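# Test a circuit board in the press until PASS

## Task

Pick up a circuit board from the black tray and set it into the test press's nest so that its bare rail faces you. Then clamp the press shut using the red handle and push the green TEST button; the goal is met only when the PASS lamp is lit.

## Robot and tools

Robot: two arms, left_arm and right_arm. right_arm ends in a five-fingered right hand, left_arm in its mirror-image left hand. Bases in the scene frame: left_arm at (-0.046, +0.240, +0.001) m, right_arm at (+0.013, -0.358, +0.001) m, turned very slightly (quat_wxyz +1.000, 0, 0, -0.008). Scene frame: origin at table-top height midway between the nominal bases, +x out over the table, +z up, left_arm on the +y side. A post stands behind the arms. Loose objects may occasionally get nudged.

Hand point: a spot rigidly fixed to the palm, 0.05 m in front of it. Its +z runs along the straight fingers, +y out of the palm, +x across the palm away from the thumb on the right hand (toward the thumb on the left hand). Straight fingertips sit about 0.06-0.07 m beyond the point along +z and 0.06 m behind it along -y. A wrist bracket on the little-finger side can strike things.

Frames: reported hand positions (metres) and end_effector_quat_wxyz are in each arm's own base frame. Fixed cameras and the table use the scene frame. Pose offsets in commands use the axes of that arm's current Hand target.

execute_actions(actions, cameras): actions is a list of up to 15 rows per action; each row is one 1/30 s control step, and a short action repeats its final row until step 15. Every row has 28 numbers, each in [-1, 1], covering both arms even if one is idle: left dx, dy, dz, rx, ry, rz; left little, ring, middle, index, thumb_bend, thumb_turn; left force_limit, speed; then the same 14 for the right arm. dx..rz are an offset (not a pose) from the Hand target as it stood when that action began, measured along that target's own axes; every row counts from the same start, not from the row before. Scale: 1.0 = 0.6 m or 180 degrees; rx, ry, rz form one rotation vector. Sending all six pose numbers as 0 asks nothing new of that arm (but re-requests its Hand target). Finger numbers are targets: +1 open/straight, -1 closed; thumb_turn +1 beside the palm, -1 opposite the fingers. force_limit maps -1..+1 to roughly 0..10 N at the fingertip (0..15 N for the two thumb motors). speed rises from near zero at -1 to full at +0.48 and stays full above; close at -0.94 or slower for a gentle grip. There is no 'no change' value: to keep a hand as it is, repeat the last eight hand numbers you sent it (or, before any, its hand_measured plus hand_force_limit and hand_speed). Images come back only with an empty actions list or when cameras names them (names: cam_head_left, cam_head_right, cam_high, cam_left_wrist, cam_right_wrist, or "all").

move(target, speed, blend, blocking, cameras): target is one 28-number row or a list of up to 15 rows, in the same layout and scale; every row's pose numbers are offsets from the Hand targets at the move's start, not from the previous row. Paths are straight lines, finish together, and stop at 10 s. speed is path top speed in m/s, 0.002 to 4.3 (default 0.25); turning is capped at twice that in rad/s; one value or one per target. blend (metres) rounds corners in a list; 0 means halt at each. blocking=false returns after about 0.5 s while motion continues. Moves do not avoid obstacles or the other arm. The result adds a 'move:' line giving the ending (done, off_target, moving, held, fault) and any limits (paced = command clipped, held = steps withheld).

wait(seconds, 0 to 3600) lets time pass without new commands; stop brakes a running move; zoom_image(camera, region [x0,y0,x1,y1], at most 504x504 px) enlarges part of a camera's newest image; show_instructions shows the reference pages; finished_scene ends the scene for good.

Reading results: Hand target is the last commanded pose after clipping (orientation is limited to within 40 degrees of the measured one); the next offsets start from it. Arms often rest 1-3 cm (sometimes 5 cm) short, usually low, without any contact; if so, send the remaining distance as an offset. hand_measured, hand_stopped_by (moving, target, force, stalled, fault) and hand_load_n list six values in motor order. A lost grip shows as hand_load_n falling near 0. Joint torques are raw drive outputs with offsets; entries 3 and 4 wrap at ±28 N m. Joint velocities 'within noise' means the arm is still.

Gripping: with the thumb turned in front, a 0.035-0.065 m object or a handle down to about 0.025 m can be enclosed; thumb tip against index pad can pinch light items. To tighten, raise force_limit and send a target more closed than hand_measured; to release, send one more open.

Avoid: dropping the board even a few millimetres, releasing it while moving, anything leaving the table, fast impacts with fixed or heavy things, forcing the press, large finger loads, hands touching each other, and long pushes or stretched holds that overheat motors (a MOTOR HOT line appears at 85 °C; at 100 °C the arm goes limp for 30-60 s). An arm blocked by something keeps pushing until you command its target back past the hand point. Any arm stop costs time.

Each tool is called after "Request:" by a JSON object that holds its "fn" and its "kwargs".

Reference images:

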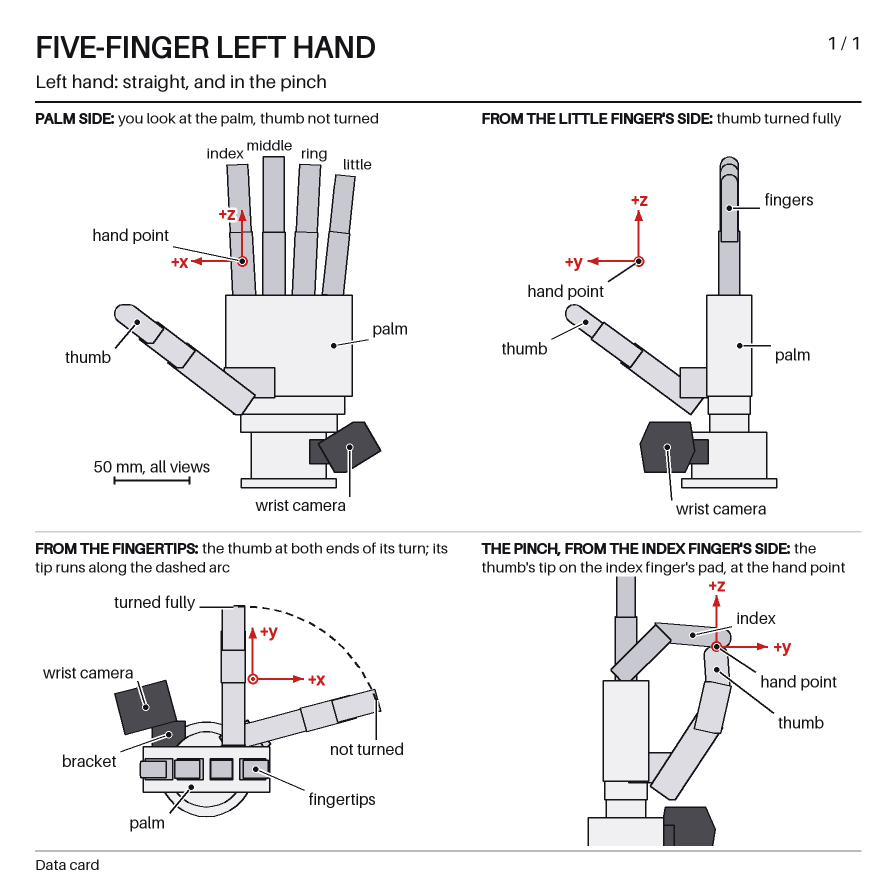

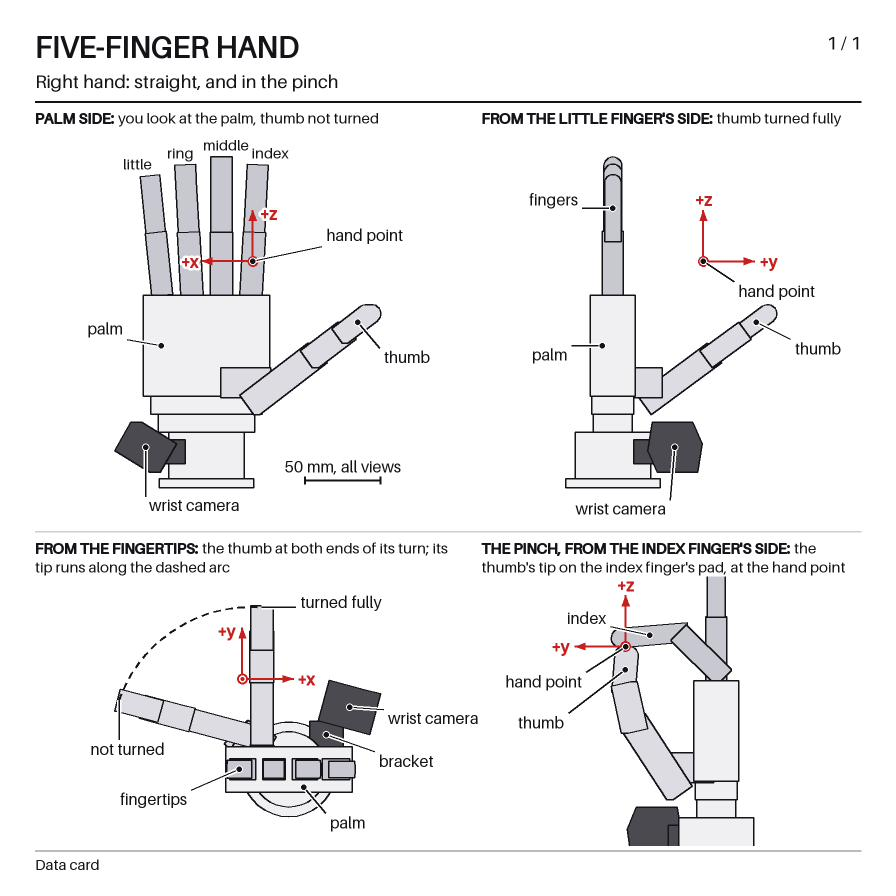

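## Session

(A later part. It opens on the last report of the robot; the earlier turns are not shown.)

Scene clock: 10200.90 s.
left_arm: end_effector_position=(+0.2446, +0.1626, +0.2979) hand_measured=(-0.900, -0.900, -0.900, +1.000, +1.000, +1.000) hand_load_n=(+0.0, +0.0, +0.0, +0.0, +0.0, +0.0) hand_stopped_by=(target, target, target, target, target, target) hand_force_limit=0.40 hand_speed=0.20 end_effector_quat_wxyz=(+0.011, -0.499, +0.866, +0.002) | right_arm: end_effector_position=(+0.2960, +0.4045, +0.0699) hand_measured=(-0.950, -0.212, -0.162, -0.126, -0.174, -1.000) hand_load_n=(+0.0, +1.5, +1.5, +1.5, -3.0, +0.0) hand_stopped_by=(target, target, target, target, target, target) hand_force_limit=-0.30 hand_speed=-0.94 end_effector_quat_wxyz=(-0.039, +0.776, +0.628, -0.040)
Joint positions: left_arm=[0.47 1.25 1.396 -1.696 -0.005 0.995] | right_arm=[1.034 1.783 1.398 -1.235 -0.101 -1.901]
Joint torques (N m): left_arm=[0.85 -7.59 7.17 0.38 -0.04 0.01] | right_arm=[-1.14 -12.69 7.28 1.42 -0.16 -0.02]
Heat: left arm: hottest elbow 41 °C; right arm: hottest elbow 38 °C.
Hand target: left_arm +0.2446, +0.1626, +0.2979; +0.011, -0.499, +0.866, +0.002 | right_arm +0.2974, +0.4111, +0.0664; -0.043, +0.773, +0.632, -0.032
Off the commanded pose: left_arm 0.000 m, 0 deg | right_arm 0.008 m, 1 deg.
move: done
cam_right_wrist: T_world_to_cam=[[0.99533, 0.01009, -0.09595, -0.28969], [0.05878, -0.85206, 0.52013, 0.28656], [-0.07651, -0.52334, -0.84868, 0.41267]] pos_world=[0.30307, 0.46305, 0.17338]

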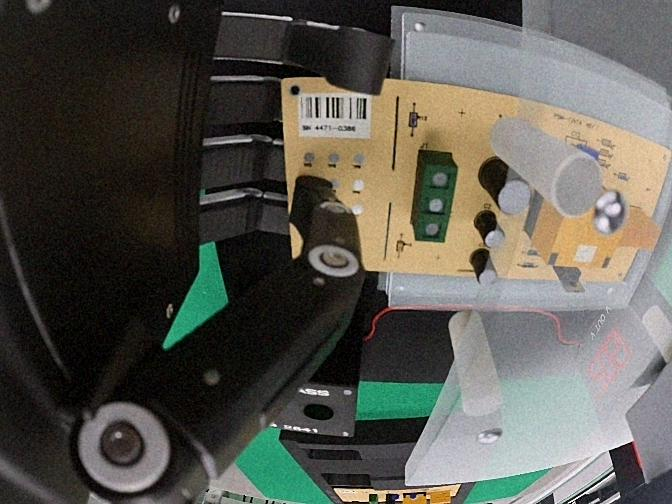

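Request:
{"fn": "move", "kwargs": {"target": [0,0,0,0,0,0,-0.9,-0.9,-0.9,1,1,1,0.4,0.2,0,0,0,0,0,0,-0.95,-0.192,-0.142,-0.106,-0.172,-1,-0.3,-0.94], "speed": 0.02, "cameras": ["cam_right_wrist"]}}

Request:
{"fn": "zoom_image", "kwargs": {"camera": "cam_right_wrist", "region": [370, 250, 450, 310]}}

Request:
{"fn": "zoom_image", "kwargs": {"camera": "cam_right_wrist", "region": [380, 50, 460, 110]}}

Scene clock: 10216.13 s.
left_arm: end_effector_position=(+0.2446, +0.1626, +0.2979) hand_measured=(-0.900, -0.900, -0.900, +1.000, +1.000, +1.000) hand_load_n=(+0.0, +0.5, +0.0, +0.0, +0.0, +0.0) hand_stopped_by=(target, target, target, target, target, target) hand_force_limit=0.40 hand_speed=0.20 end_effector_quat_wxyz=(+0.011, -0.499, +0.866, +0.002) | right_arm: end_effector_position=(+0.2961, +0.4047, +0.0699) hand_measured=(-0.950, -0.192, -0.142, -0.106, -0.174, -1.000) hand_load_n=(+0.0, +1.5, +0.0, +0.0, -3.0, +0.0) hand_stopped_by=(target, target, target, target, target, target) hand_force_limit=-0.30 hand_speed=-0.94 end_effector_quat_wxyz=(-0.039, +0.776, +0.628, -0.040)
Joint positions: left_arm=[0.47 1.25 1.396 -1.696 -0.005 0.995] | right_arm=[1.034 1.783 1.398 -1.234 -0.101 -1.901]
Joint torques (N m): left_arm=[0.85 -7.59 7.19 0.35 -0.04 0] | right_arm=[-1.26 -12.63 7.28 1.35 -0.15 -0.02]
Heat: left arm: hottest elbow 41 °C; right arm: hottest elbow 38 °C.
Hand target: left_arm +0.2446, +0.1626, +0.2979; +0.011, -0.499, +0.866, +0.002 | right_arm +0.2974, +0.4110, +0.0664; -0.043, +0.773, +0.632, -0.032
Off the commanded pose: left_arm 0.000 m, 0 deg | right_arm 0.007 m, 1 deg.
move: done
cam_right_wrist: T_world_to_cam=[[0.99537, 0.01014, -0.09559, -0.28989], [0.05858, -0.85239, 0.51962, 0.28693], [-0.07621, -0.52281, -0.84903, 0.41245]] pos_world=[0.30317, 0.46315, 0.17338]

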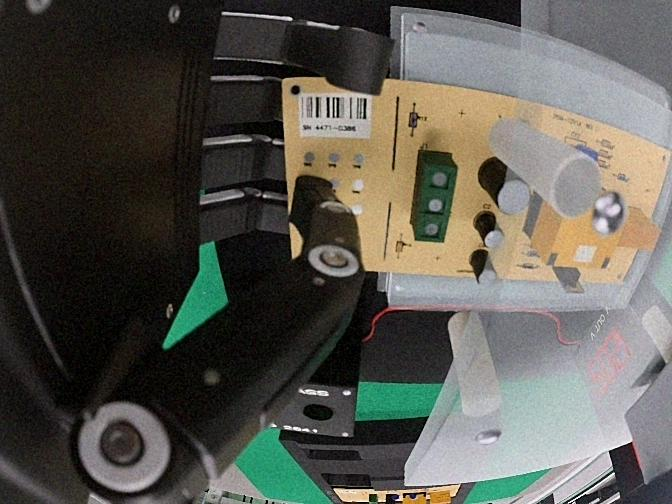

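Scaled by 6.300 from the camera's image (finer frame: 960x720).

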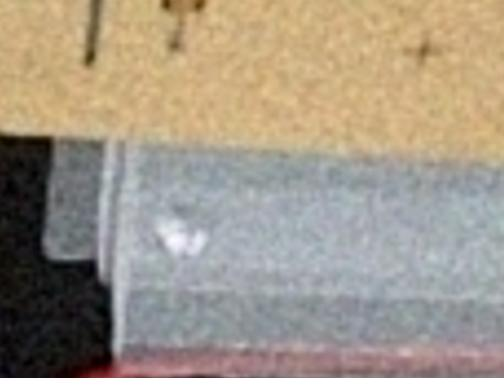

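Scaled by 6.300 from the camera's image (finer frame: 960x720).

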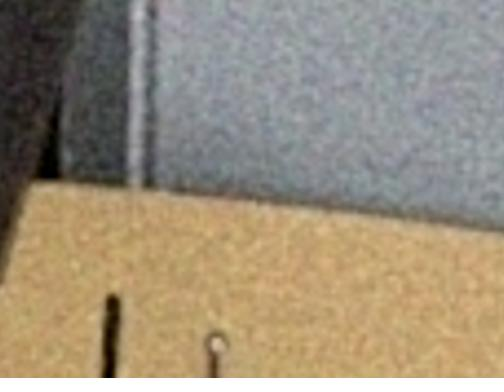

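Request:
{"fn": "move", "kwargs": {"target": [0,0,0,0,0,0,-0.9,-0.9,-0.9,1,1,1,0.4,0.2,0,0,0,0,0,0,-0.95,-0.13,-0.08,-0.04,-0.172,-1,-0.3,-0.9], "speed": 0.02, "cameras": ["cam_right_wrist"]}}

Scene clock: 10255.33 s.
left_arm: end_effector_position=(+0.2446, +0.1626, +0.2979) hand_measured=(-0.900, -0.900, -0.900, +1.000, +1.000, +1.000) hand_load_n=(+0.0, +0.0, +0.5, +0.0, +0.0, +0.0) hand_stopped_by=(target, target, target, target, target, target) hand_force_limit=0.40 hand_speed=0.20 end_effector_quat_wxyz=(+0.011, -0.499, +0.866, +0.002) | right_arm: end_effector_position=(+0.2974, +0.4069, +0.0697) hand_measured=(-0.950, -0.130, -0.080, -0.040, -0.172, -1.000) hand_load_n=(+0.5, +0.5, +0.5, +0.0, +0.0, +0.5) hand_stopped_by=(target, target, target, target, target, target) hand_force_limit=-0.30 hand_speed=-0.90 end_effector_quat_wxyz=(-0.041, +0.776, +0.629, -0.035)
Joint positions: left_arm=[0.47 1.25 1.396 -1.696 -0.005 0.995] | right_arm=[1.034 1.783 1.398 -1.225 -0.101 -1.901]
Joint torques (N m): left_arm=[0.97 -7.59 7.16 0.36 -0.04 0.01] | right_arm=[-1.2 -12.69 7.27 0.99 -0.16 -0.02]
Heat: left arm: hottest elbow 41 °C; right arm: hottest elbow 38 °C.
Hand target: left_arm +0.2446, +0.1626, +0.2979; +0.011, -0.499, +0.866, +0.002 | right_arm +0.2974, +0.4110, +0.0664; -0.042, +0.773, +0.632, -0.032
Off the commanded pose: left_arm 0.000 m, 0 deg | right_arm 0.005 m, 1 deg.
move: done
cam_right_wrist: T_world_to_cam=[[0.99583, 0.01091, -0.09061, -0.29202], [0.05605, -0.85662, 0.5129, 0.2918], [-0.07202, -0.51584, -0.85365, 0.40979]] pos_world=[0.30396, 0.46453, 0.1737]

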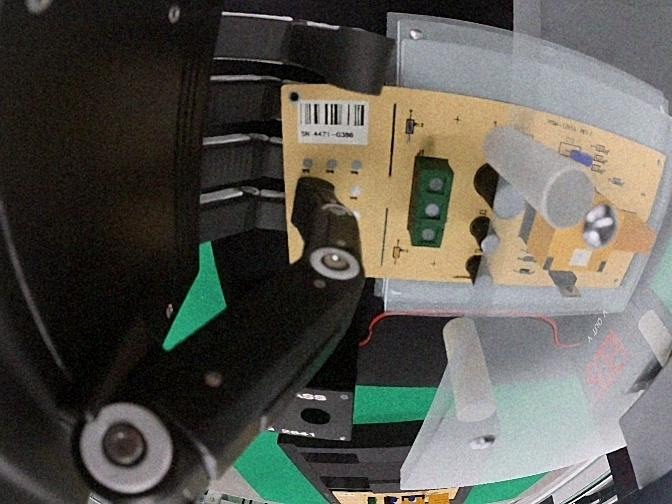

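Request:
{"fn": "zoom_image", "kwargs": {"camera": "cam_right_wrist", "region": [370, 20, 671, 320]}}

Request:
{"fn": "zoom_image", "kwargs": {"camera": "cam_right_wrist", "region": [370, 250, 450, 310]}}

Request:
{"fn": "zoom_image", "kwargs": {"camera": "cam_right_wrist", "region": [601, 240, 671, 310]}}

Request:
{"fn": "zoom_image", "kwargs": {"camera": "cam_right_wrist", "region": [380, 50, 460, 110]}}

Request:
{"fn": "zoom_image", "kwargs": {"camera": "cam_right_wrist", "region": [611, 110, 671, 170]}}

Scaled by 1.674 from the camera's image (finer frame: 960x720).

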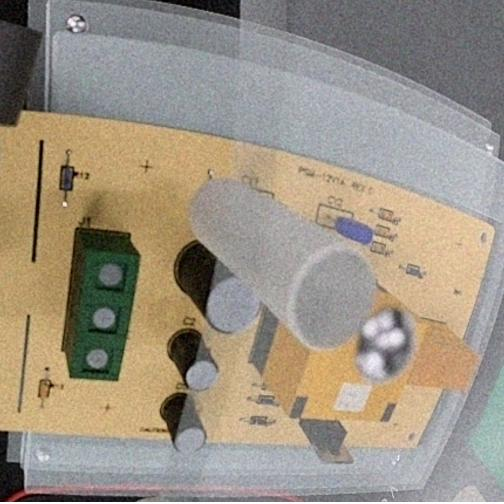

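Scaled by 6.300 from the camera's image (finer frame: 960x720).

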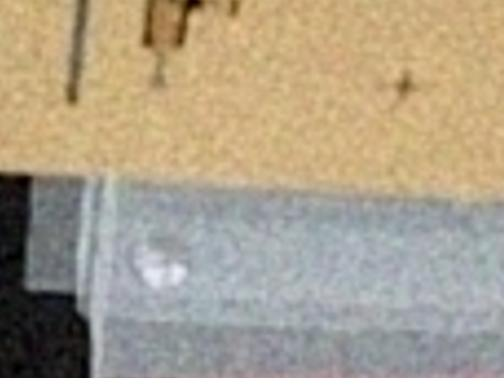

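Scaled by 7.200 from the camera's image (finer frame: 960x720).

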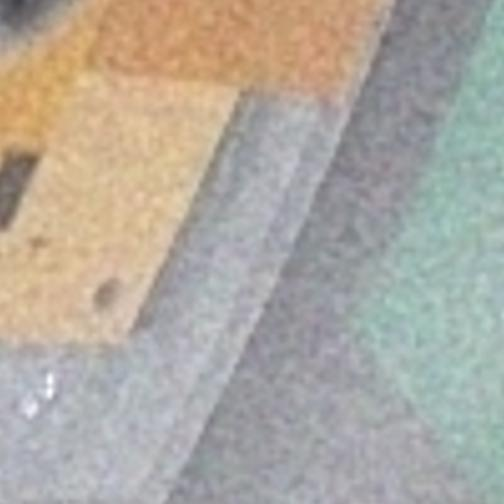

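Scaled by 6.300 from the camera's image (finer frame: 960x720).

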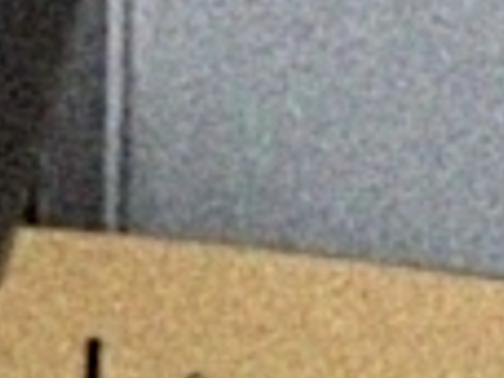

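Scaled by 8.400 from the camera's image (finer frame: 960x720).

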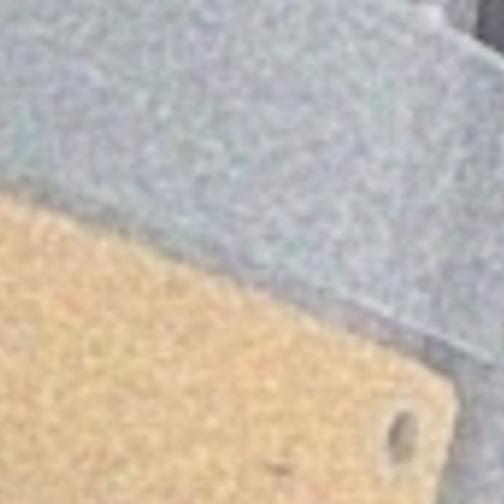

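Request:
{"fn": "move", "kwargs": {"target": [0,0,0,0,0,0,-0.9,-0.9,-0.9,1,1,1,0.4,0.2,0,0,0,0,0,0,-0.95,-0.13,-0.08,-0.04,0.15,-1,-0.3,-0.8], "speed": 0.02, "cameras": ["cam_right_wrist"]}}

Scene clock: 10292.33 s.
left_arm: end_effector_position=(+0.2446, +0.1626, +0.2979) hand_measured=(-0.900, -0.900, -0.900, +1.000, +1.000, +1.000) hand_load_n=(+0.0, +0.0, +0.0, +0.0, +0.0, +0.0) hand_stopped_by=(target, target, target, target, target, target) hand_force_limit=0.40 hand_speed=0.20 end_effector_quat_wxyz=(+0.011, -0.499, +0.866, +0.002) | right_arm: end_effector_position=(+0.2978, +0.4075, +0.0696) hand_measured=(-0.950, -0.130, -0.080, -0.040, +0.150, -1.000) hand_load_n=(+0.0, +0.5, +0.0, +0.5, +0.0, +0.0) hand_stopped_by=(target, target, target, target, target, target) hand_force_limit=-0.30 hand_speed=-0.80 end_effector_quat_wxyz=(-0.041, +0.776, +0.629, -0.034)
Joint positions: left_arm=[0.47 1.25 1.396 -1.696 -0.005 0.995] | right_arm=[1.034 1.783 1.398 -1.222 -0.101 -1.901]
Joint torques (N m): left_arm=[0.85 -7.53 7.15 0.36 -0.04 0.01] | right_arm=[-1.26 -12.57 7.32 0.94 -0.15 -0.03]
Heat: left arm: hottest elbow 41 °C; right arm: hottest elbow 38 °C.
Hand target: left_arm +0.2446, +0.1626, +0.2979; +0.011, -0.499, +0.866, +0.002 | right_arm +0.2974, +0.4110, +0.0664; -0.043, +0.773, +0.632, -0.032
Off the commanded pose: left_arm 0.000 m, 0 deg | right_arm 0.005 m, 1 deg.
move: done
cam_right_wrist: T_world_to_cam=[[0.99595, 0.01113, -0.08919, -0.2927], [0.05534, -0.85781, 0.51098, 0.29317], [-0.07082, -0.51385, -0.85495, 0.40904]] pos_world=[0.30426, 0.46493, 0.1738]

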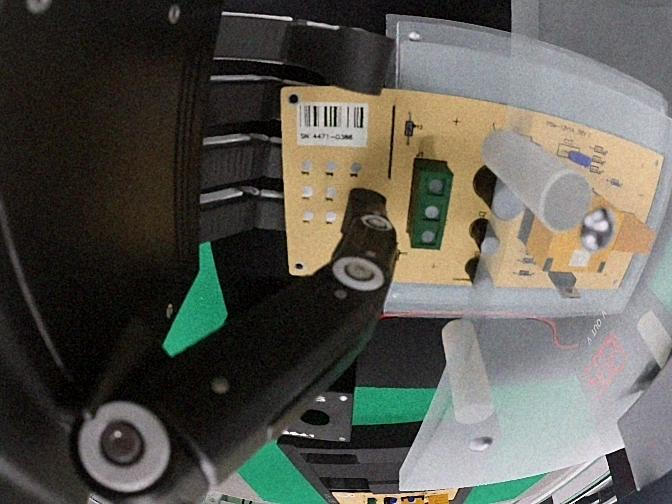

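Request:
{"fn": "move", "kwargs": {"target": [0,0,0,0,0,0,-0.9,-0.9,-0.9,1,1,1,0.4,0.2,-0.0032,-0.0162,0.0017,0,0,0,-0.95,-0.13,-0.08,-0.04,0.15,-1,-0.3,-0.8], "speed": 0.02, "cameras": ["cam_right_wrist"]}}

Scene clock: 10303.77 s.
left_arm: end_effector_position=(+0.2446, +0.1626, +0.2979) hand_measured=(-0.900, -0.900, -0.900, +1.000, +1.000, +1.000) hand_load_n=(+0.0, +0.5, +0.0, +0.0, +0.0, +0.0) hand_stopped_by=(target, target, target, target, target, target) hand_force_limit=0.40 hand_speed=0.20 end_effector_quat_wxyz=(+0.011, -0.499, +0.866, +0.002) | right_arm: end_effector_position=(+0.2926, +0.4097, +0.0669) hand_measured=(-0.950, -0.130, -0.080, -0.040, +0.150, -1.000) hand_load_n=(+0.0, +0.0, +0.0, +0.0, +1.0, +0.5) hand_stopped_by=(target, target, target, target, target, target) hand_force_limit=-0.30 hand_speed=-0.80 end_effector_quat_wxyz=(-0.040, +0.773, +0.632, -0.034)
Joint positions: left_arm=[0.47 1.25 1.396 -1.696 -0.005 0.995] | right_arm=[1.046 1.783 1.39 -1.214 -0.099 -1.898]
Joint torques (N m): left_arm=[0.91 -7.59 7.16 0.36 -0.04 0.01] | right_arm=[-0.79 -13.39 6.49 0.9 -0.26 0.08]
Heat: left arm: hottest elbow 41 °C; right arm: hottest elbow 38 °C.
Hand target: left_arm +0.2446, +0.1626, +0.2979; +0.011, -0.499, +0.866, +0.002 | right_arm +0.2873, +0.4111, +0.0663; -0.042, +0.773, +0.632, -0.032
Off the commanded pose: left_arm 0.000 m, 0 deg | right_arm 0.005 m, 0 deg.
move: done
cam_right_wrist: T_world_to_cam=[[0.99595, 0.01978, -0.08769, -0.29138], [0.06211, -0.8566, 0.51222, 0.29412], [-0.06499, -0.5156, -0.85436, 0.40639]] pos_world=[0.29834, 0.46724, 0.171]

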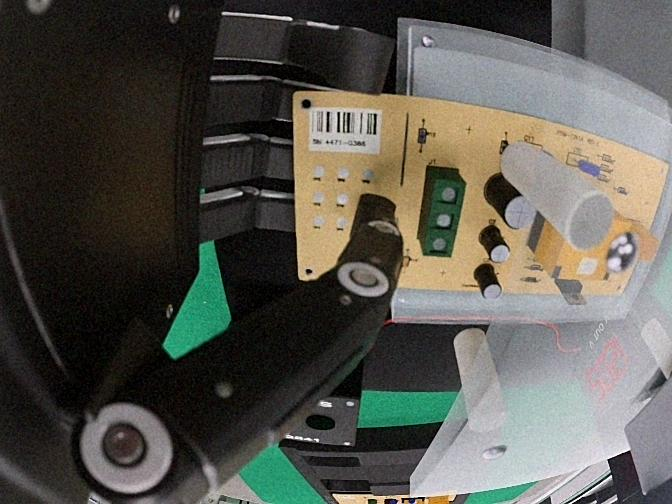

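Request:
{"fn": "move", "kwargs": {"target": [0,0,0,0,0,0,-0.9,-0.9,-0.9,1,1,1,0.4,0.2,0,0,0,0,0,0,-0.95,-0.33,-0.3,-0.26,0.15,-1,-0.6,-0.94], "speed": 0.02, "cameras": ["cam_right_wrist"]}}

Scene clock: 10322.10 s.
left_arm: end_effector_position=(+0.2446, +0.1626, +0.2979) hand_measured=(-0.900, -0.900, -0.900, +1.000, +1.000, +1.000) hand_load_n=(+0.5, +0.0, +0.0, +0.0, +0.0, +0.0) hand_stopped_by=(target, target, target, target, target, target) hand_force_limit=0.40 hand_speed=0.20 end_effector_quat_wxyz=(+0.011, -0.499, +0.866, +0.002) | right_arm: end_effector_position=(+0.2923, +0.4097, +0.0670) hand_measured=(-0.950, -0.214, -0.208, -0.198, +0.150, -1.000) hand_load_n=(+0.0, +1.5, +2.0, +2.0, +3.0, +0.0) hand_stopped_by=(target, force, force, force, target, target) hand_force_limit=-0.60 hand_speed=-0.94 end_effector_quat_wxyz=(-0.040, +0.773, +0.632, -0.034)
Joint positions: left_arm=[0.47 1.25 1.396 -1.696 -0.005 0.995] | right_arm=[1.046 1.783 1.39 -1.214 -0.098 -1.896]
Joint torques (N m): left_arm=[0.91 -7.59 7.16 0.38 -0.04 0.01] | right_arm=[-0.85 -13.98 6.5 0.9 -0.29 0.1]
Heat: left arm: hottest elbow 41 °C; right arm: hottest shoulder 37 °C.
Hand target: left_arm +0.2446, +0.1626, +0.2979; +0.011, -0.499, +0.866, +0.002 | right_arm +0.2873, +0.4111, +0.0663; -0.042, +0.773, +0.632, -0.032
Off the commanded pose: left_arm 0.000 m, 0 deg | right_arm 0.005 m, 0 deg.
move: done
cam_right_wrist: T_world_to_cam=[[0.99602, 0.01907, -0.08707, -0.29088], [0.06121, -0.85638, 0.5127, 0.2943], [-0.06479, -0.51599, -0.85414, 0.40651]] pos_world=[0.29804, 0.46734, 0.171]

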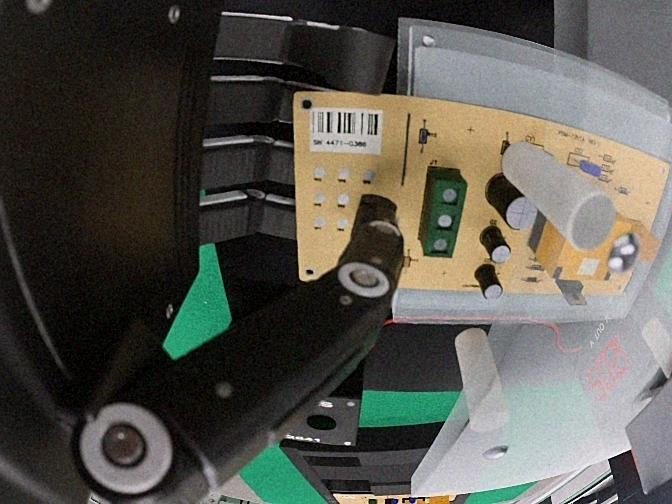

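Request:
{"fn": "move", "kwargs": {"target": [0,0,0,0,0,0,-0.9,-0.9,-0.9,1,1,1,0.4,0.2,0.0022,0.0113,-0.0012,0,0,0,-0.95,-0.33,-0.3,-0.26,0.15,-1,-0.6,-0.94], "speed": 0.02}}

Request:
{"fn": "move", "kwargs": {"target": [0,0,0,0,0,0,-0.9,-0.9,-0.9,1,1,1,0.4,0.2,0.0011,0.0057,-0.0006,0,0,0,-0.95,-0.33,-0.3,-0.26,0.15,-1,-0.6,-0.94], "speed": 0.02}}

Scene clock: 10347.10 s.
left_arm: end_effector_position=(+0.2446, +0.1626, +0.2979) hand_measured=(-0.900, -0.900, -0.900, +1.000, +1.000, +1.000) hand_load_n=(+0.0, +0.0, +0.0, +0.0, -0.5, +0.0) hand_stopped_by=(target, target, target, target, target, target) hand_force_limit=0.40 hand_speed=0.20 end_effector_quat_wxyz=(+0.011, -0.499, +0.866, +0.002) | right_arm: end_effector_position=(+0.2923, +0.4097, +0.0670) hand_measured=(-0.950, -0.214, -0.208, -0.198, +0.150, -1.000) hand_load_n=(+0.5, +1.5, +2.0, +2.5, +3.0, +0.0) hand_stopped_by=(target, force, force, force, target, target) hand_force_limit=-0.60 hand_speed=-0.94 end_effector_quat_wxyz=(-0.040, +0.773, +0.632, -0.034)
Joint positions: left_arm=[0.47 1.25 1.396 -1.696 -0.005 0.995] | right_arm=[1.046 1.783 1.39 -1.214 -0.098 -1.896]
Joint torques (N m): left_arm=[0.85 -7.59 7.17 0.38 -0.04 0.01] | right_arm=[-1.85 -12.86 7.5 0.72 -0.27 -0.02]
Heat: left arm: hottest elbow 41 °C; right arm: hottest shoulder 37 °C.
Hand target: left_arm +0.2446, +0.1626, +0.2979; +0.011, -0.499, +0.866, +0.002 | right_arm +0.2942, +0.4111, +0.0663; -0.043, +0.773, +0.632, -0.032
Off the commanded pose: left_arm 0.000 m, 0 deg | right_arm 0.002 m, 0 deg.
move: done

Scene clock: 10347.60 s.
left_arm: end_effector_position=(+0.2446, +0.1626, +0.2979) hand_measured=(-0.900, -0.900, -0.900, +1.000, +1.000, +1.000) hand_load_n=(+0.0, +0.0, +0.0, +0.0, +0.0, +0.0) hand_stopped_by=(target, target, target, target, target, target) hand_force_limit=0.40 hand_speed=0.20 end_effector_quat_wxyz=(+0.011, -0.499, +0.866, +0.002) | right_arm: end_effector_position=(+0.2929, +0.4094, +0.0670) hand_measured=(-0.950, -0.214, -0.208, -0.198, +0.150, -1.000) hand_load_n=(+0.0, +1.5, +2.0, +2.5, +3.0, +0.0) hand_stopped_by=(target, force, force, force, target, target) hand_force_limit=-0.60 hand_speed=-0.94 end_effector_quat_wxyz=(-0.040, +0.774, +0.631, -0.034)
Joint positions: left_arm=[0.47 1.25 1.396 -1.696 -0.005 0.995] | right_arm=[1.045 1.783 1.39 -1.214 -0.098 -1.896]
Joint torques (N m): left_arm=[0.85 -7.71 7.15 0.36 -0.04 0.01] | right_arm=[-2.2 -12.57 8.01 0.64 -0.28 -0.07]
Heat: left arm: hottest elbow 41 °C; right arm: hottest shoulder 37 °C.
Hand target: left_arm +0.2446, +0.1626, +0.2979; +0.011, -0.499, +0.866, +0.002 | right_arm +0.2978, +0.4110, +0.0663; -0.042, +0.773, +0.632, -0.032
Off the commanded pose: left_arm 0.000 m, 0 deg | right_arm 0.005 m, 0 deg.
move: done

Request:
{"fn": "move", "kwargs": {"target": [0,0,0,0,0,0,-0.9,-0.9,-0.9,1,1,1,0.4,0.2,0.001,0.0049,-0.0005,0,0,0,-0.95,-0.33,-0.3,-0.26,0.15,-1,-0.6,-0.94], "speed": 0.02}}

Request:
{"fn": "move", "kwargs": {"target": [0,0,0,0,0,0,-0.9,-0.9,-0.9,1,1,1,0.4,0.2,0.0007,0.0033,-0.0004,0,0,0,-0.95,-0.33,-0.3,-0.26,0.15,-1,-0.6,-0.94], "speed": 0.02, "cameras": ["cam_right_wrist"]}}

Scene clock: 10359.40 s.
left_arm: end_effector_position=(+0.2446, +0.1626, +0.2979) hand_measured=(-0.900, -0.900, -0.900, +1.000, +1.000, +1.000) hand_load_n=(+0.0, +0.0, +0.0, +0.0, +0.0, +0.0) hand_stopped_by=(target, target, target, target, target, target) hand_force_limit=0.40 hand_speed=0.20 end_effector_quat_wxyz=(+0.011, -0.499, +0.866, +0.002) | right_arm: end_effector_position=(+0.2934, +0.4091, +0.0670) hand_measured=(-0.950, -0.214, -0.208, -0.198, +0.150, -1.000) hand_load_n=(+0.0, +1.5, +2.0, +2.0, +3.0, +0.0) hand_stopped_by=(target, force, force, force, target, target) hand_force_limit=-0.60 hand_speed=-0.94 end_effector_quat_wxyz=(-0.040, +0.774, +0.631, -0.034)
Joint positions: left_arm=[0.47 1.25 1.396 -1.696 -0.005 0.995] | right_arm=[1.044 1.783 1.39 -1.214 -0.098 -1.897]
Joint torques (N m): left_arm=[0.85 -7.65 7.17 0.36 -0.04 0.01] | right_arm=[-2.55 -12.28 8.43 0.51 -0.26 -0.11]
Heat: left arm: hottest elbow 41 °C; right arm: hottest shoulder 37 °C.
Hand target: left_arm +0.2446, +0.1626, +0.2979; +0.011, -0.499, +0.866, +0.002 | right_arm +0.3009, +0.4109, +0.0663; -0.042, +0.773, +0.632, -0.032
Off the commanded pose: left_arm 0.000 m, 0 deg | right_arm 0.008 m, 0 deg.
move: done

Scene clock: 10359.90 s.
left_arm: end_effector_position=(+0.2446, +0.1626, +0.2979) hand_measured=(-0.900, -0.900, -0.900, +1.000, +1.000, +1.000) hand_load_n=(+0.0, +0.5, +0.0, +0.0, +0.0, +0.0) hand_stopped_by=(target, target, target, target, target, target) hand_force_limit=0.40 hand_speed=0.20 end_effector_quat_wxyz=(+0.011, -0.499, +0.866, +0.002) | right_arm: end_effector_position=(+0.2941, +0.4088, +0.0670) hand_measured=(-0.950, -0.214, -0.208, -0.198, +0.150, -1.000) hand_load_n=(+0.0, +1.5, +2.0, +2.0, +2.5, +0.0) hand_stopped_by=(target, force, force, force, target, target) hand_force_limit=-0.60 hand_speed=-0.94 end_effector_quat_wxyz=(-0.040, +0.773, +0.632, -0.034)
Joint positions: left_arm=[0.47 1.25 1.396 -1.696 -0.005 0.995] | right_arm=[1.043 1.783 1.39 -1.214 -0.098 -1.9]
Joint torques (N m): left_arm=[0.85 -7.59 7.16 0.36 -0.04 0.01] | right_arm=[-2.67 -12.1 8.72 0.51 -0.26 -0.11]
Heat: left arm: hottest elbow 41 °C; right arm: hottest shoulder 37 °C.
Hand target: left_arm +0.2446, +0.1626, +0.2979; +0.011, -0.499, +0.866, +0.002 | right_arm +0.3029, +0.4110, +0.0663; -0.042, +0.773, +0.632, -0.032
Off the commanded pose: left_arm 0.000 m, 0 deg | right_arm 0.009 m, 0 deg.
move: done
cam_right_wrist: T_world_to_cam=[[0.99605, 0.01948, -0.0866, -0.29294], [0.06131, -0.8565, 0.51249, 0.2934], [-0.06419, -0.51577, -0.85432, 0.40586]] pos_world=[0.29984, 0.46634, 0.171]

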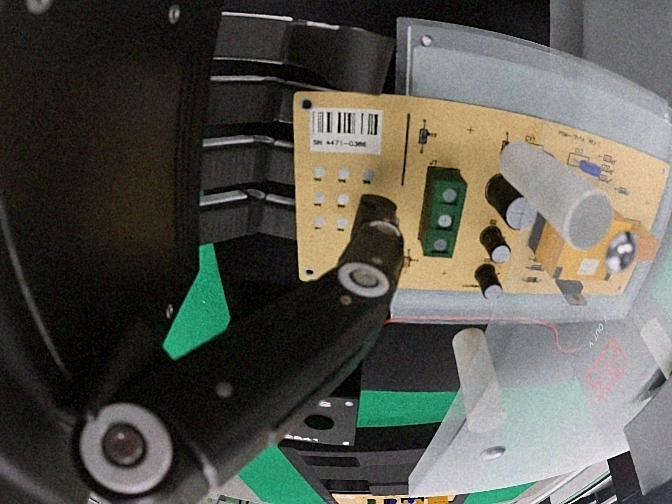

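Request:
{"fn": "move", "kwargs": {"target": [0,0,0,0,0,0,-0.9,-0.9,-0.9,1,1,1,0.4,0.2,0.0059,0.0039,-0.0004,0,0,0,-0.95,-0.33,-0.3,-0.26,0.15,-1,-0.6,-0.94], "speed": 0.02}}

Request:
{"fn": "move", "kwargs": {"target": [0,0,0,0,0,0,-0.9,-0.9,-0.9,1,1,1,0.4,0.2,0.0039,0.0026,-0.0003,0,0,0,-0.95,-0.33,-0.3,-0.26,0.15,-1,-0.6,-0.94], "speed": 0.02, "cameras": ["cam_right_wrist"]}}

Scene clock: 10378.37 s.
left_arm: end_effector_position=(+0.2446, +0.1626, +0.2979) hand_measured=(-0.900, -0.900, -0.900, +1.000, +1.000, +1.000) hand_load_n=(+0.0, +0.0, +0.5, +0.0, +0.0, +0.0) hand_stopped_by=(target, target, target, target, target, target) hand_force_limit=0.40 hand_speed=0.20 end_effector_quat_wxyz=(+0.011, -0.499, +0.866, +0.002) | right_arm: end_effector_position=(+0.2949, +0.4085, +0.0670) hand_measured=(-0.950, -0.214, -0.208, -0.198, +0.150, -1.000) hand_load_n=(+0.0, +1.5, +2.0, +2.5, +3.0, +0.5) hand_stopped_by=(target, force, force, force, target, target) hand_force_limit=-0.60 hand_speed=-0.94 end_effector_quat_wxyz=(-0.040, +0.773, +0.633, -0.034)
Joint positions: left_arm=[0.47 1.25 1.396 -1.696 -0.005 0.995] | right_arm=[1.041 1.783 1.39 -1.214 -0.098 -1.904]
Joint torques (N m): left_arm=[0.85 -7.59 7.13 0.36 -0.04 0.01] | right_arm=[-2.73 -11.46 9.87 0.32 -0.25 -0.11]
Heat: left arm: hottest elbow 41 °C; right arm: hottest elbow 37 °C.
Hand target: left_arm +0.2446, +0.1626, +0.2979; +0.011, -0.499, +0.866, +0.002 | right_arm +0.3059, +0.4140, +0.0663; -0.042, +0.773, +0.632, -0.032
Off the commanded pose: left_arm 0.000 m, 0 deg | right_arm 0.012 m, 0 deg.
move: off_target (right_arm)

Scene clock: 10378.87 s.
left_arm: end_effector_position=(+0.2446, +0.1626, +0.2979) hand_measured=(-0.900, -0.900, -0.900, +1.000, +1.000, +1.000) hand_load_n=(+0.0, +0.0, +0.0, +0.0, -0.5, +0.0) hand_stopped_by=(target, target, target, target, target, target) hand_force_limit=0.40 hand_speed=0.20 end_effector_quat_wxyz=(+0.011, -0.499, +0.866, +0.002) | right_arm: end_effector_position=(+0.2949, +0.4085, +0.0668) hand_measured=(-0.950, -0.214, -0.208, -0.198, +0.150, -1.000) hand_load_n=(+0.0, +2.0, +2.0, +2.0, +3.0, +0.5) hand_stopped_by=(target, force, force, force, target, target) hand_force_limit=-0.60 hand_speed=-0.94 end_effector_quat_wxyz=(-0.040, +0.773, +0.633, -0.034)
Joint positions: left_arm=[0.47 1.25 1.396 -1.696 -0.005 0.995] | right_arm=[1.041 1.783 1.39 -1.214 -0.098 -1.904]
Joint torques (N m): left_arm=[0.97 -7.59 7.16 0.36 -0.04 0.01] | right_arm=[-2.78 -11.16 10.59 0.24 -0.25 -0.11]
Heat: left arm: hottest elbow 41 °C; right arm: hottest elbow 37 °C.
Hand target: left_arm +0.2446, +0.1626, +0.2979; +0.011, -0.499, +0.866, +0.002 | right_arm +0.3079, +0.4160, +0.0664; -0.042, +0.773, +0.632, -0.032
Off the commanded pose: left_arm 0.000 m, 0 deg | right_arm 0.015 m, 0 deg.
move: off_target (right_arm)
cam_right_wrist: T_world_to_cam=[[0.996, 0.02134, -0.08678, -0.29437], [0.063, -0.8564, 0.51245, 0.29275], [-0.06338, -0.51587, -0.85432, 0.40542]] pos_world=[0.30044, 0.46614, 0.1708]

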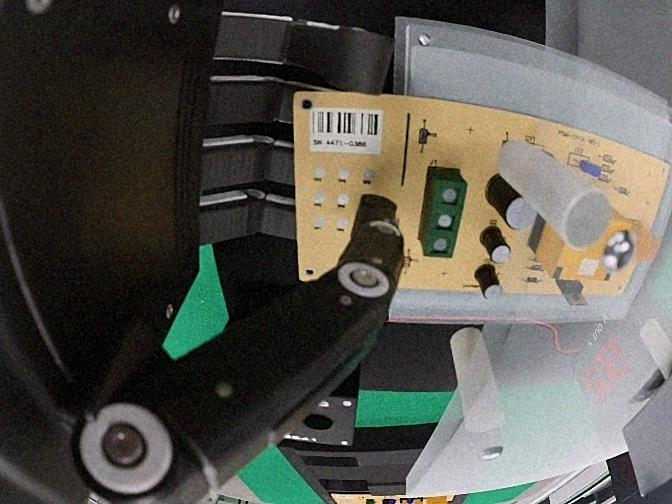

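Request:
{"fn": "zoom_image", "kwargs": {"camera": "cam_right_wrist", "region": [611, 120, 671, 180]}}

Request:
{"fn": "zoom_image", "kwargs": {"camera": "cam_right_wrist", "region": [590, 250, 660, 320]}}

Request:
{"fn": "zoom_image", "kwargs": {"camera": "cam_right_wrist", "region": [380, 60, 460, 120]}}

Scaled by 8.400 from the camera's image (finer frame: 960x720).

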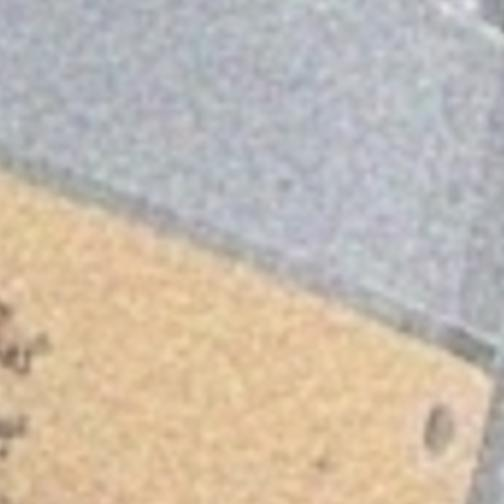

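Scaled by 7.200 from the camera's image (finer frame: 960x720).

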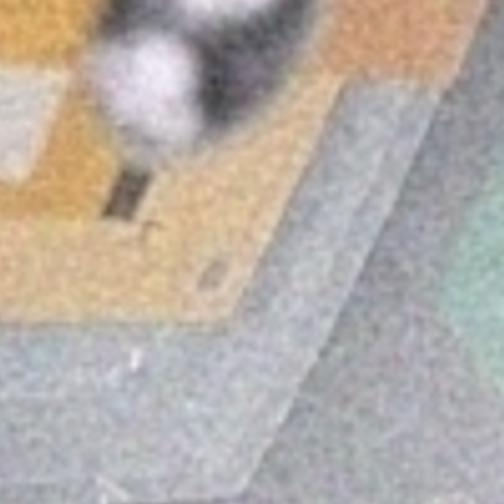

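Scaled by 6.300 from the camera's image (finer frame: 960x720).

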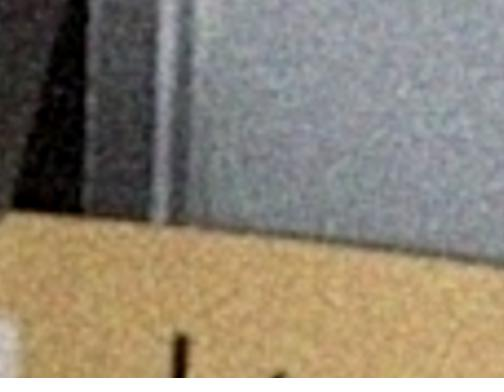

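Request:
{"fn": "move", "kwargs": {"target": [0,0,0,0,0,0,-0.9,-0.9,-0.9,1,1,1,0.4,0.2,0.0015,0.0055,-0.0007,0,0,0,-0.95,-0.33,-0.3,-0.26,0.15,-1,-0.6,-0.94], "speed": 0.02, "cameras": ["cam_right_wrist"]}}

Request:
{"fn": "zoom_image", "kwargs": {"camera": "cam_right_wrist", "region": [611, 120, 671, 180]}}

Request:
{"fn": "zoom_image", "kwargs": {"camera": "cam_right_wrist", "region": [600, 250, 670, 320]}}

Scene clock: 10398.00 s.
left_arm: end_effector_position=(+0.2446, +0.1626, +0.2979) hand_measured=(-0.900, -0.900, -0.900, +1.000, +1.000, +1.000) hand_load_n=(+0.0, +0.0, +0.0, +0.0, +0.0, +0.0) hand_stopped_by=(target, target, target, target, target, target) hand_force_limit=0.40 hand_speed=0.20 end_effector_quat_wxyz=(+0.011, -0.499, +0.866, +0.002) | right_arm: end_effector_position=(+0.2960, +0.4083, +0.0667) hand_measured=(-0.950, -0.214, -0.208, -0.198, +0.150, -1.000) hand_load_n=(+0.0, +1.5, +2.5, +2.5, +3.0, +0.0) hand_stopped_by=(target, force, force, force, target, target) hand_force_limit=-0.60 hand_speed=-0.94 end_effector_quat_wxyz=(-0.040, +0.772, +0.633, -0.036)
Joint positions: left_arm=[0.47 1.25 1.396 -1.696 -0.005 0.995] | right_arm=[1.038 1.787 1.395 -1.219 -0.099 -1.907]
Joint torques (N m): left_arm=[0.85 -7.65 7.17 0.38 -0.04 0] | right_arm=[-3.02 -10.93 10.78 0.32 -0.19 -0.13]
Heat: left arm: hottest elbow 41 °C; right arm: hottest shoulder 37 °C.
Hand target: left_arm +0.2446, +0.1626, +0.2979; +0.011, -0.499, +0.866, +0.002 | right_arm +0.3113, +0.4162, +0.0664; -0.043, +0.773, +0.632, -0.032
Off the commanded pose: left_arm 0.000 m, 0 deg | right_arm 0.017 m, 1 deg.
move: off_target (right_arm)
cam_right_wrist: T_world_to_cam=[[0.99571, 0.02145, -0.09003, -0.29529], [0.06491, -0.85525, 0.51414, 0.29136], [-0.06597, -0.51778, -0.85297, 0.40679]] pos_world=[0.30195, 0.46614, 0.1706]

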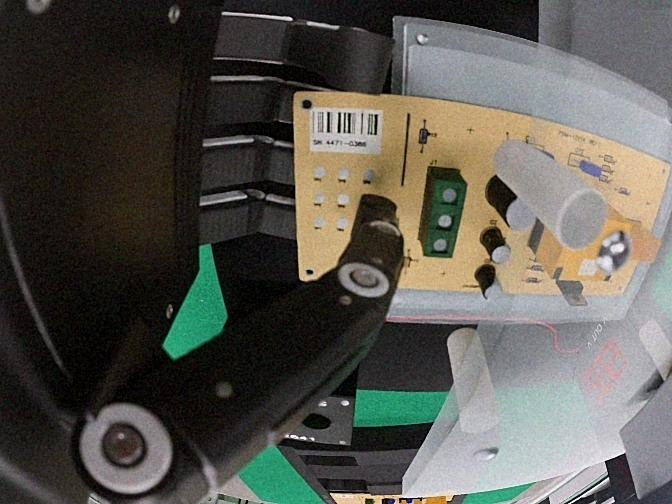

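Scaled by 8.400 from the camera's image (finer frame: 960x720).

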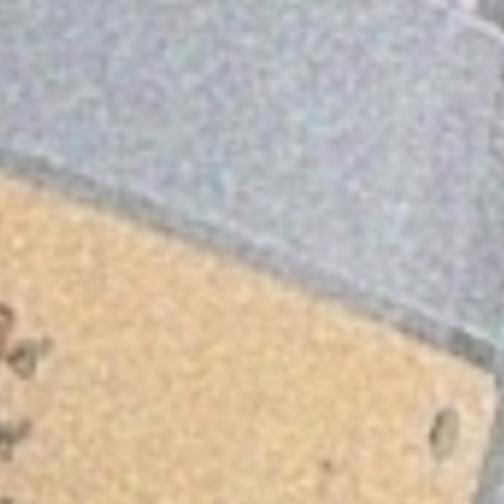

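Scaled by 7.200 from the camera's image (finer frame: 960x720).

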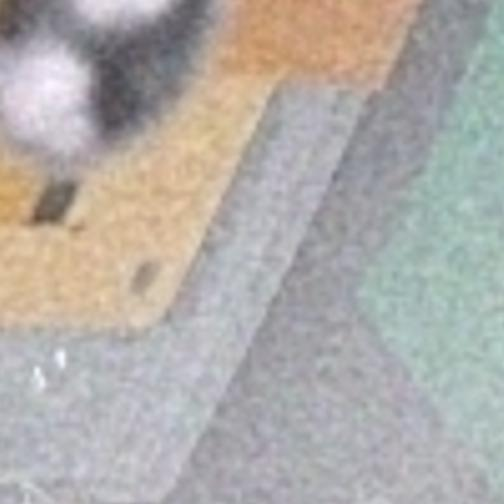

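Request:
{"fn": "move", "kwargs": {"target": [0,0,0,0,0,0,-0.9,-0.9,-0.9,1,1,1,0.4,0.2,-0.0022,-0.0115,0.0012,0,0,0,-0.95,-0.13,-0.08,-0.04,0.15,-1,-0.6,-0.9], "speed": 0.02, "cameras": ["cam_right_wrist"]}}

Scene clock: 10408.00 s.
left_arm: end_effector_position=(+0.2446, +0.1626, +0.2979) hand_measured=(-0.900, -0.900, -0.900, +1.000, +1.000, +1.000) hand_load_n=(-0.5, -0.5, +0.0, +0.0, +0.0, +0.0) hand_stopped_by=(target, target, target, target, target, target) hand_force_limit=0.40 hand_speed=0.20 end_effector_quat_wxyz=(+0.011, -0.499, +0.866, +0.002) | right_arm: end_effector_position=(+0.2962, +0.4082, +0.0667) hand_measured=(-0.950, -0.130, -0.080, -0.040, +0.150, -1.000) hand_load_n=(+0.5, +0.0, +0.0, +0.0, +0.0, +0.0) hand_stopped_by=(target, target, target, target, target, target) hand_force_limit=-0.60 hand_speed=-0.90 end_effector_quat_wxyz=(-0.040, +0.772, +0.633, -0.036)
Joint positions: left_arm=[0.47 1.25 1.396 -1.696 -0.005 0.995] | right_arm=[1.038 1.787 1.395 -1.219 -0.099 -1.907]
Joint torques (N m): left_arm=[0.85 -7.59 7.15 0.36 -0.04 0.01] | right_arm=[-2.02 -11.69 9.83 0.51 -0.21 -0.03]
Heat: left arm: hottest elbow 41 °C; right arm: hottest elbow 38 °C.
Hand target: left_arm +0.2446, +0.1626, +0.2979; +0.011, -0.499, +0.866, +0.002 | right_arm +0.3043, +0.4163, +0.0664; -0.043, +0.773, +0.632, -0.032
Off the commanded pose: left_arm 0.000 m, 0 deg | right_arm 0.011 m, 1 deg.
move: off_target (right_arm)
cam_right_wrist: T_world_to_cam=[[0.99571, 0.02146, -0.09004, -0.29539], [0.06492, -0.85525, 0.51414, 0.29126], [-0.06597, -0.51778, -0.85297, 0.40675]] pos_world=[0.30205, 0.46604, 0.1706]

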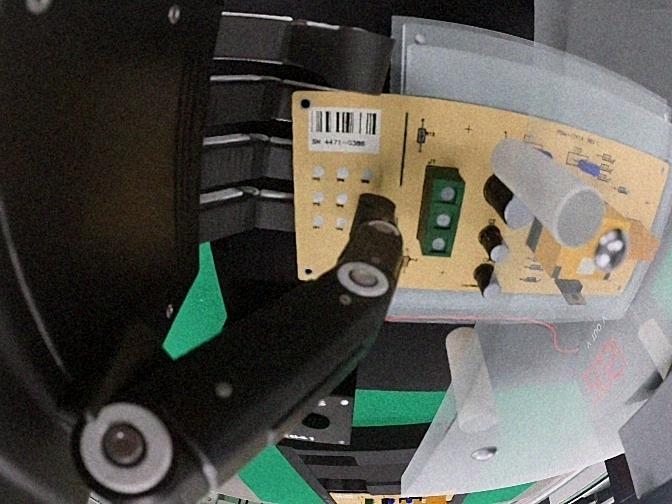

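Request:
{"fn": "move", "kwargs": {"target": [0,0,0,0,0,0,-0.9,-0.9,-0.9,1,1,1,0.4,0.2,0,0,0,0,0,0,-0.95,-0.1,-0.05,-0.01,0.26,-1,-0.6,-0.8], "speed": 0.02, "cameras": ["cam_right_wrist"]}}

Request:
{"fn": "zoom_image", "kwargs": {"camera": "cam_right_wrist", "region": [270, 80, 671, 320]}}

Scene clock: 10428.50 s.
left_arm: end_effector_position=(+0.2446, +0.1626, +0.2979) hand_measured=(-0.900, -0.900, -0.900, +1.000, +1.000, +1.000) hand_load_n=(+0.0, +0.0, +0.0, +0.0, +0.0, +0.0) hand_stopped_by=(target, target, target, target, target, target) hand_force_limit=0.40 hand_speed=0.20 end_effector_quat_wxyz=(+0.011, -0.499, +0.866, +0.002) | right_arm: end_effector_position=(+0.2954, +0.4083, +0.0665) hand_measured=(-0.950, -0.100, -0.050, -0.010, +0.260, -1.000) hand_load_n=(+0.0, +0.0, +0.0, +0.0, -0.5, +0.0) hand_stopped_by=(target, target, target, target, target, target) hand_force_limit=-0.60 hand_speed=-0.80 end_effector_quat_wxyz=(-0.041, +0.772, +0.633, -0.037)
Joint positions: left_arm=[0.47 1.25 1.396 -1.696 -0.005 0.995] | right_arm=[1.038 1.787 1.395 -1.22 -0.103 -1.907]
Joint torques (N m): left_arm=[0.91 -7.59 7.17 0.38 -0.04 0.01] | right_arm=[-2.37 -11.28 9.83 0.51 -0.05 -0.03]
Heat: left arm: hottest elbow 41 °C; right arm: hottest elbow 38 °C.
Hand target: left_arm +0.2446, +0.1626, +0.2979; +0.011, -0.499, +0.866, +0.002 | right_arm +0.3042, +0.4163, +0.0664; -0.043, +0.773, +0.632, -0.032
Off the commanded pose: left_arm 0.000 m, 0 deg | right_arm 0.012 m, 1 deg.
move: done
cam_right_wrist: T_world_to_cam=[[0.99536, 0.02136, -0.09386, -0.29422], [0.06675, -0.85574, 0.51309, 0.29125], [-0.06936, -0.51697, -0.85319, 0.40723]] pos_world=[0.30166, 0.46604, 0.17039]

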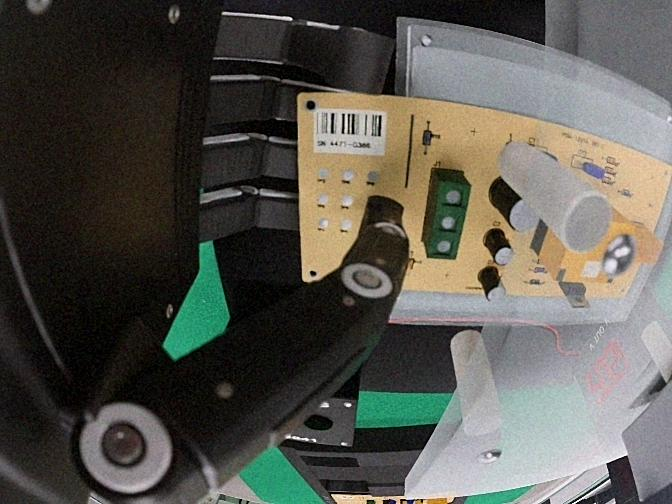

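Scaled by 1.257 from the camera's image (finer frame: 960x720).

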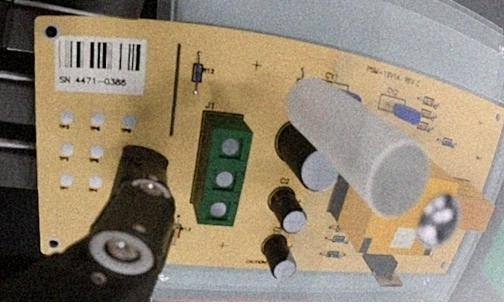

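Request:
{"fn": "move", "kwargs": {"target": [0,0,0,0,0,0,-0.9,-0.9,-0.9,1,1,1,0.4,0.2,-0.0026,-0.0157,-0.0235,0,0,0,-0.95,-0.1,-0.05,-0.01,0.26,-1,-0.6,-0.8], "speed": 0.03, "cameras": ["cam_right_wrist"]}}

Scene clock: 10446.60 s.
left_arm: end_effector_position=(+0.2446, +0.1626, +0.2979) hand_measured=(-0.900, -0.900, -0.900, +1.000, +1.000, +1.000) hand_load_n=(+0.0, +0.0, +0.0, +0.0, +0.0, +0.0) hand_stopped_by=(target, target, target, target, target, target) hand_force_limit=0.40 hand_speed=0.20 end_effector_quat_wxyz=(+0.011, -0.499, +0.866, +0.002) | right_arm: end_effector_position=(+0.2925, +0.4039, +0.0670) hand_measured=(-0.950, -0.100, -0.050, -0.010, +0.260, -1.000) hand_load_n=(+0.0, +0.0, +0.0, +0.0, +0.0, +0.0) hand_stopped_by=(target, target, target, target, target, target) hand_force_limit=-0.60 hand_speed=-0.80 end_effector_quat_wxyz=(-0.038, +0.773, +0.632, -0.046)
Joint positions: left_arm=[0.47 1.25 1.396 -1.696 -0.005 0.995] | right_arm=[1.038 1.787 1.395 -1.24 -0.103 -1.907]
Joint torques (N m): left_arm=[0.85 -7.59 7.15 0.38 -0.04 0.01] | right_arm=[-1.14 -13.39 10.36 0.08 -0.09 0.11]
Heat: left arm: hottest elbow 41 °C; right arm: hottest elbow 39 °C.
Hand target: left_arm +0.2446, +0.1626, +0.2979; +0.011, -0.499, +0.866, +0.002 | right_arm +0.2961, +0.4163, +0.0814; -0.043, +0.773, +0.632, -0.032
Off the commanded pose: left_arm 0.000 m, 0 deg | right_arm 0.019 m, 2 deg.
move: off_target (right_arm)
cam_right_wrist: T_world_to_cam=[[0.99438, 0.01971, -0.10404, -0.28955], [0.07189, -0.847, 0.5267, 0.28138], [-0.07774, -0.53122, -0.84366, 0.41271]] pos_world=[0.29978, 0.46328, 0.16986]

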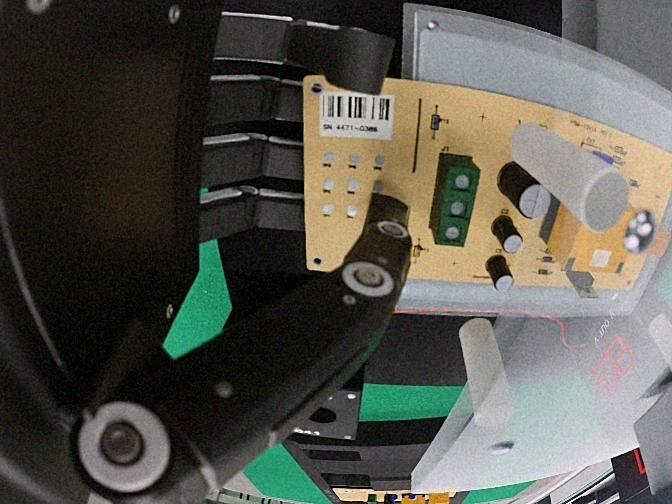

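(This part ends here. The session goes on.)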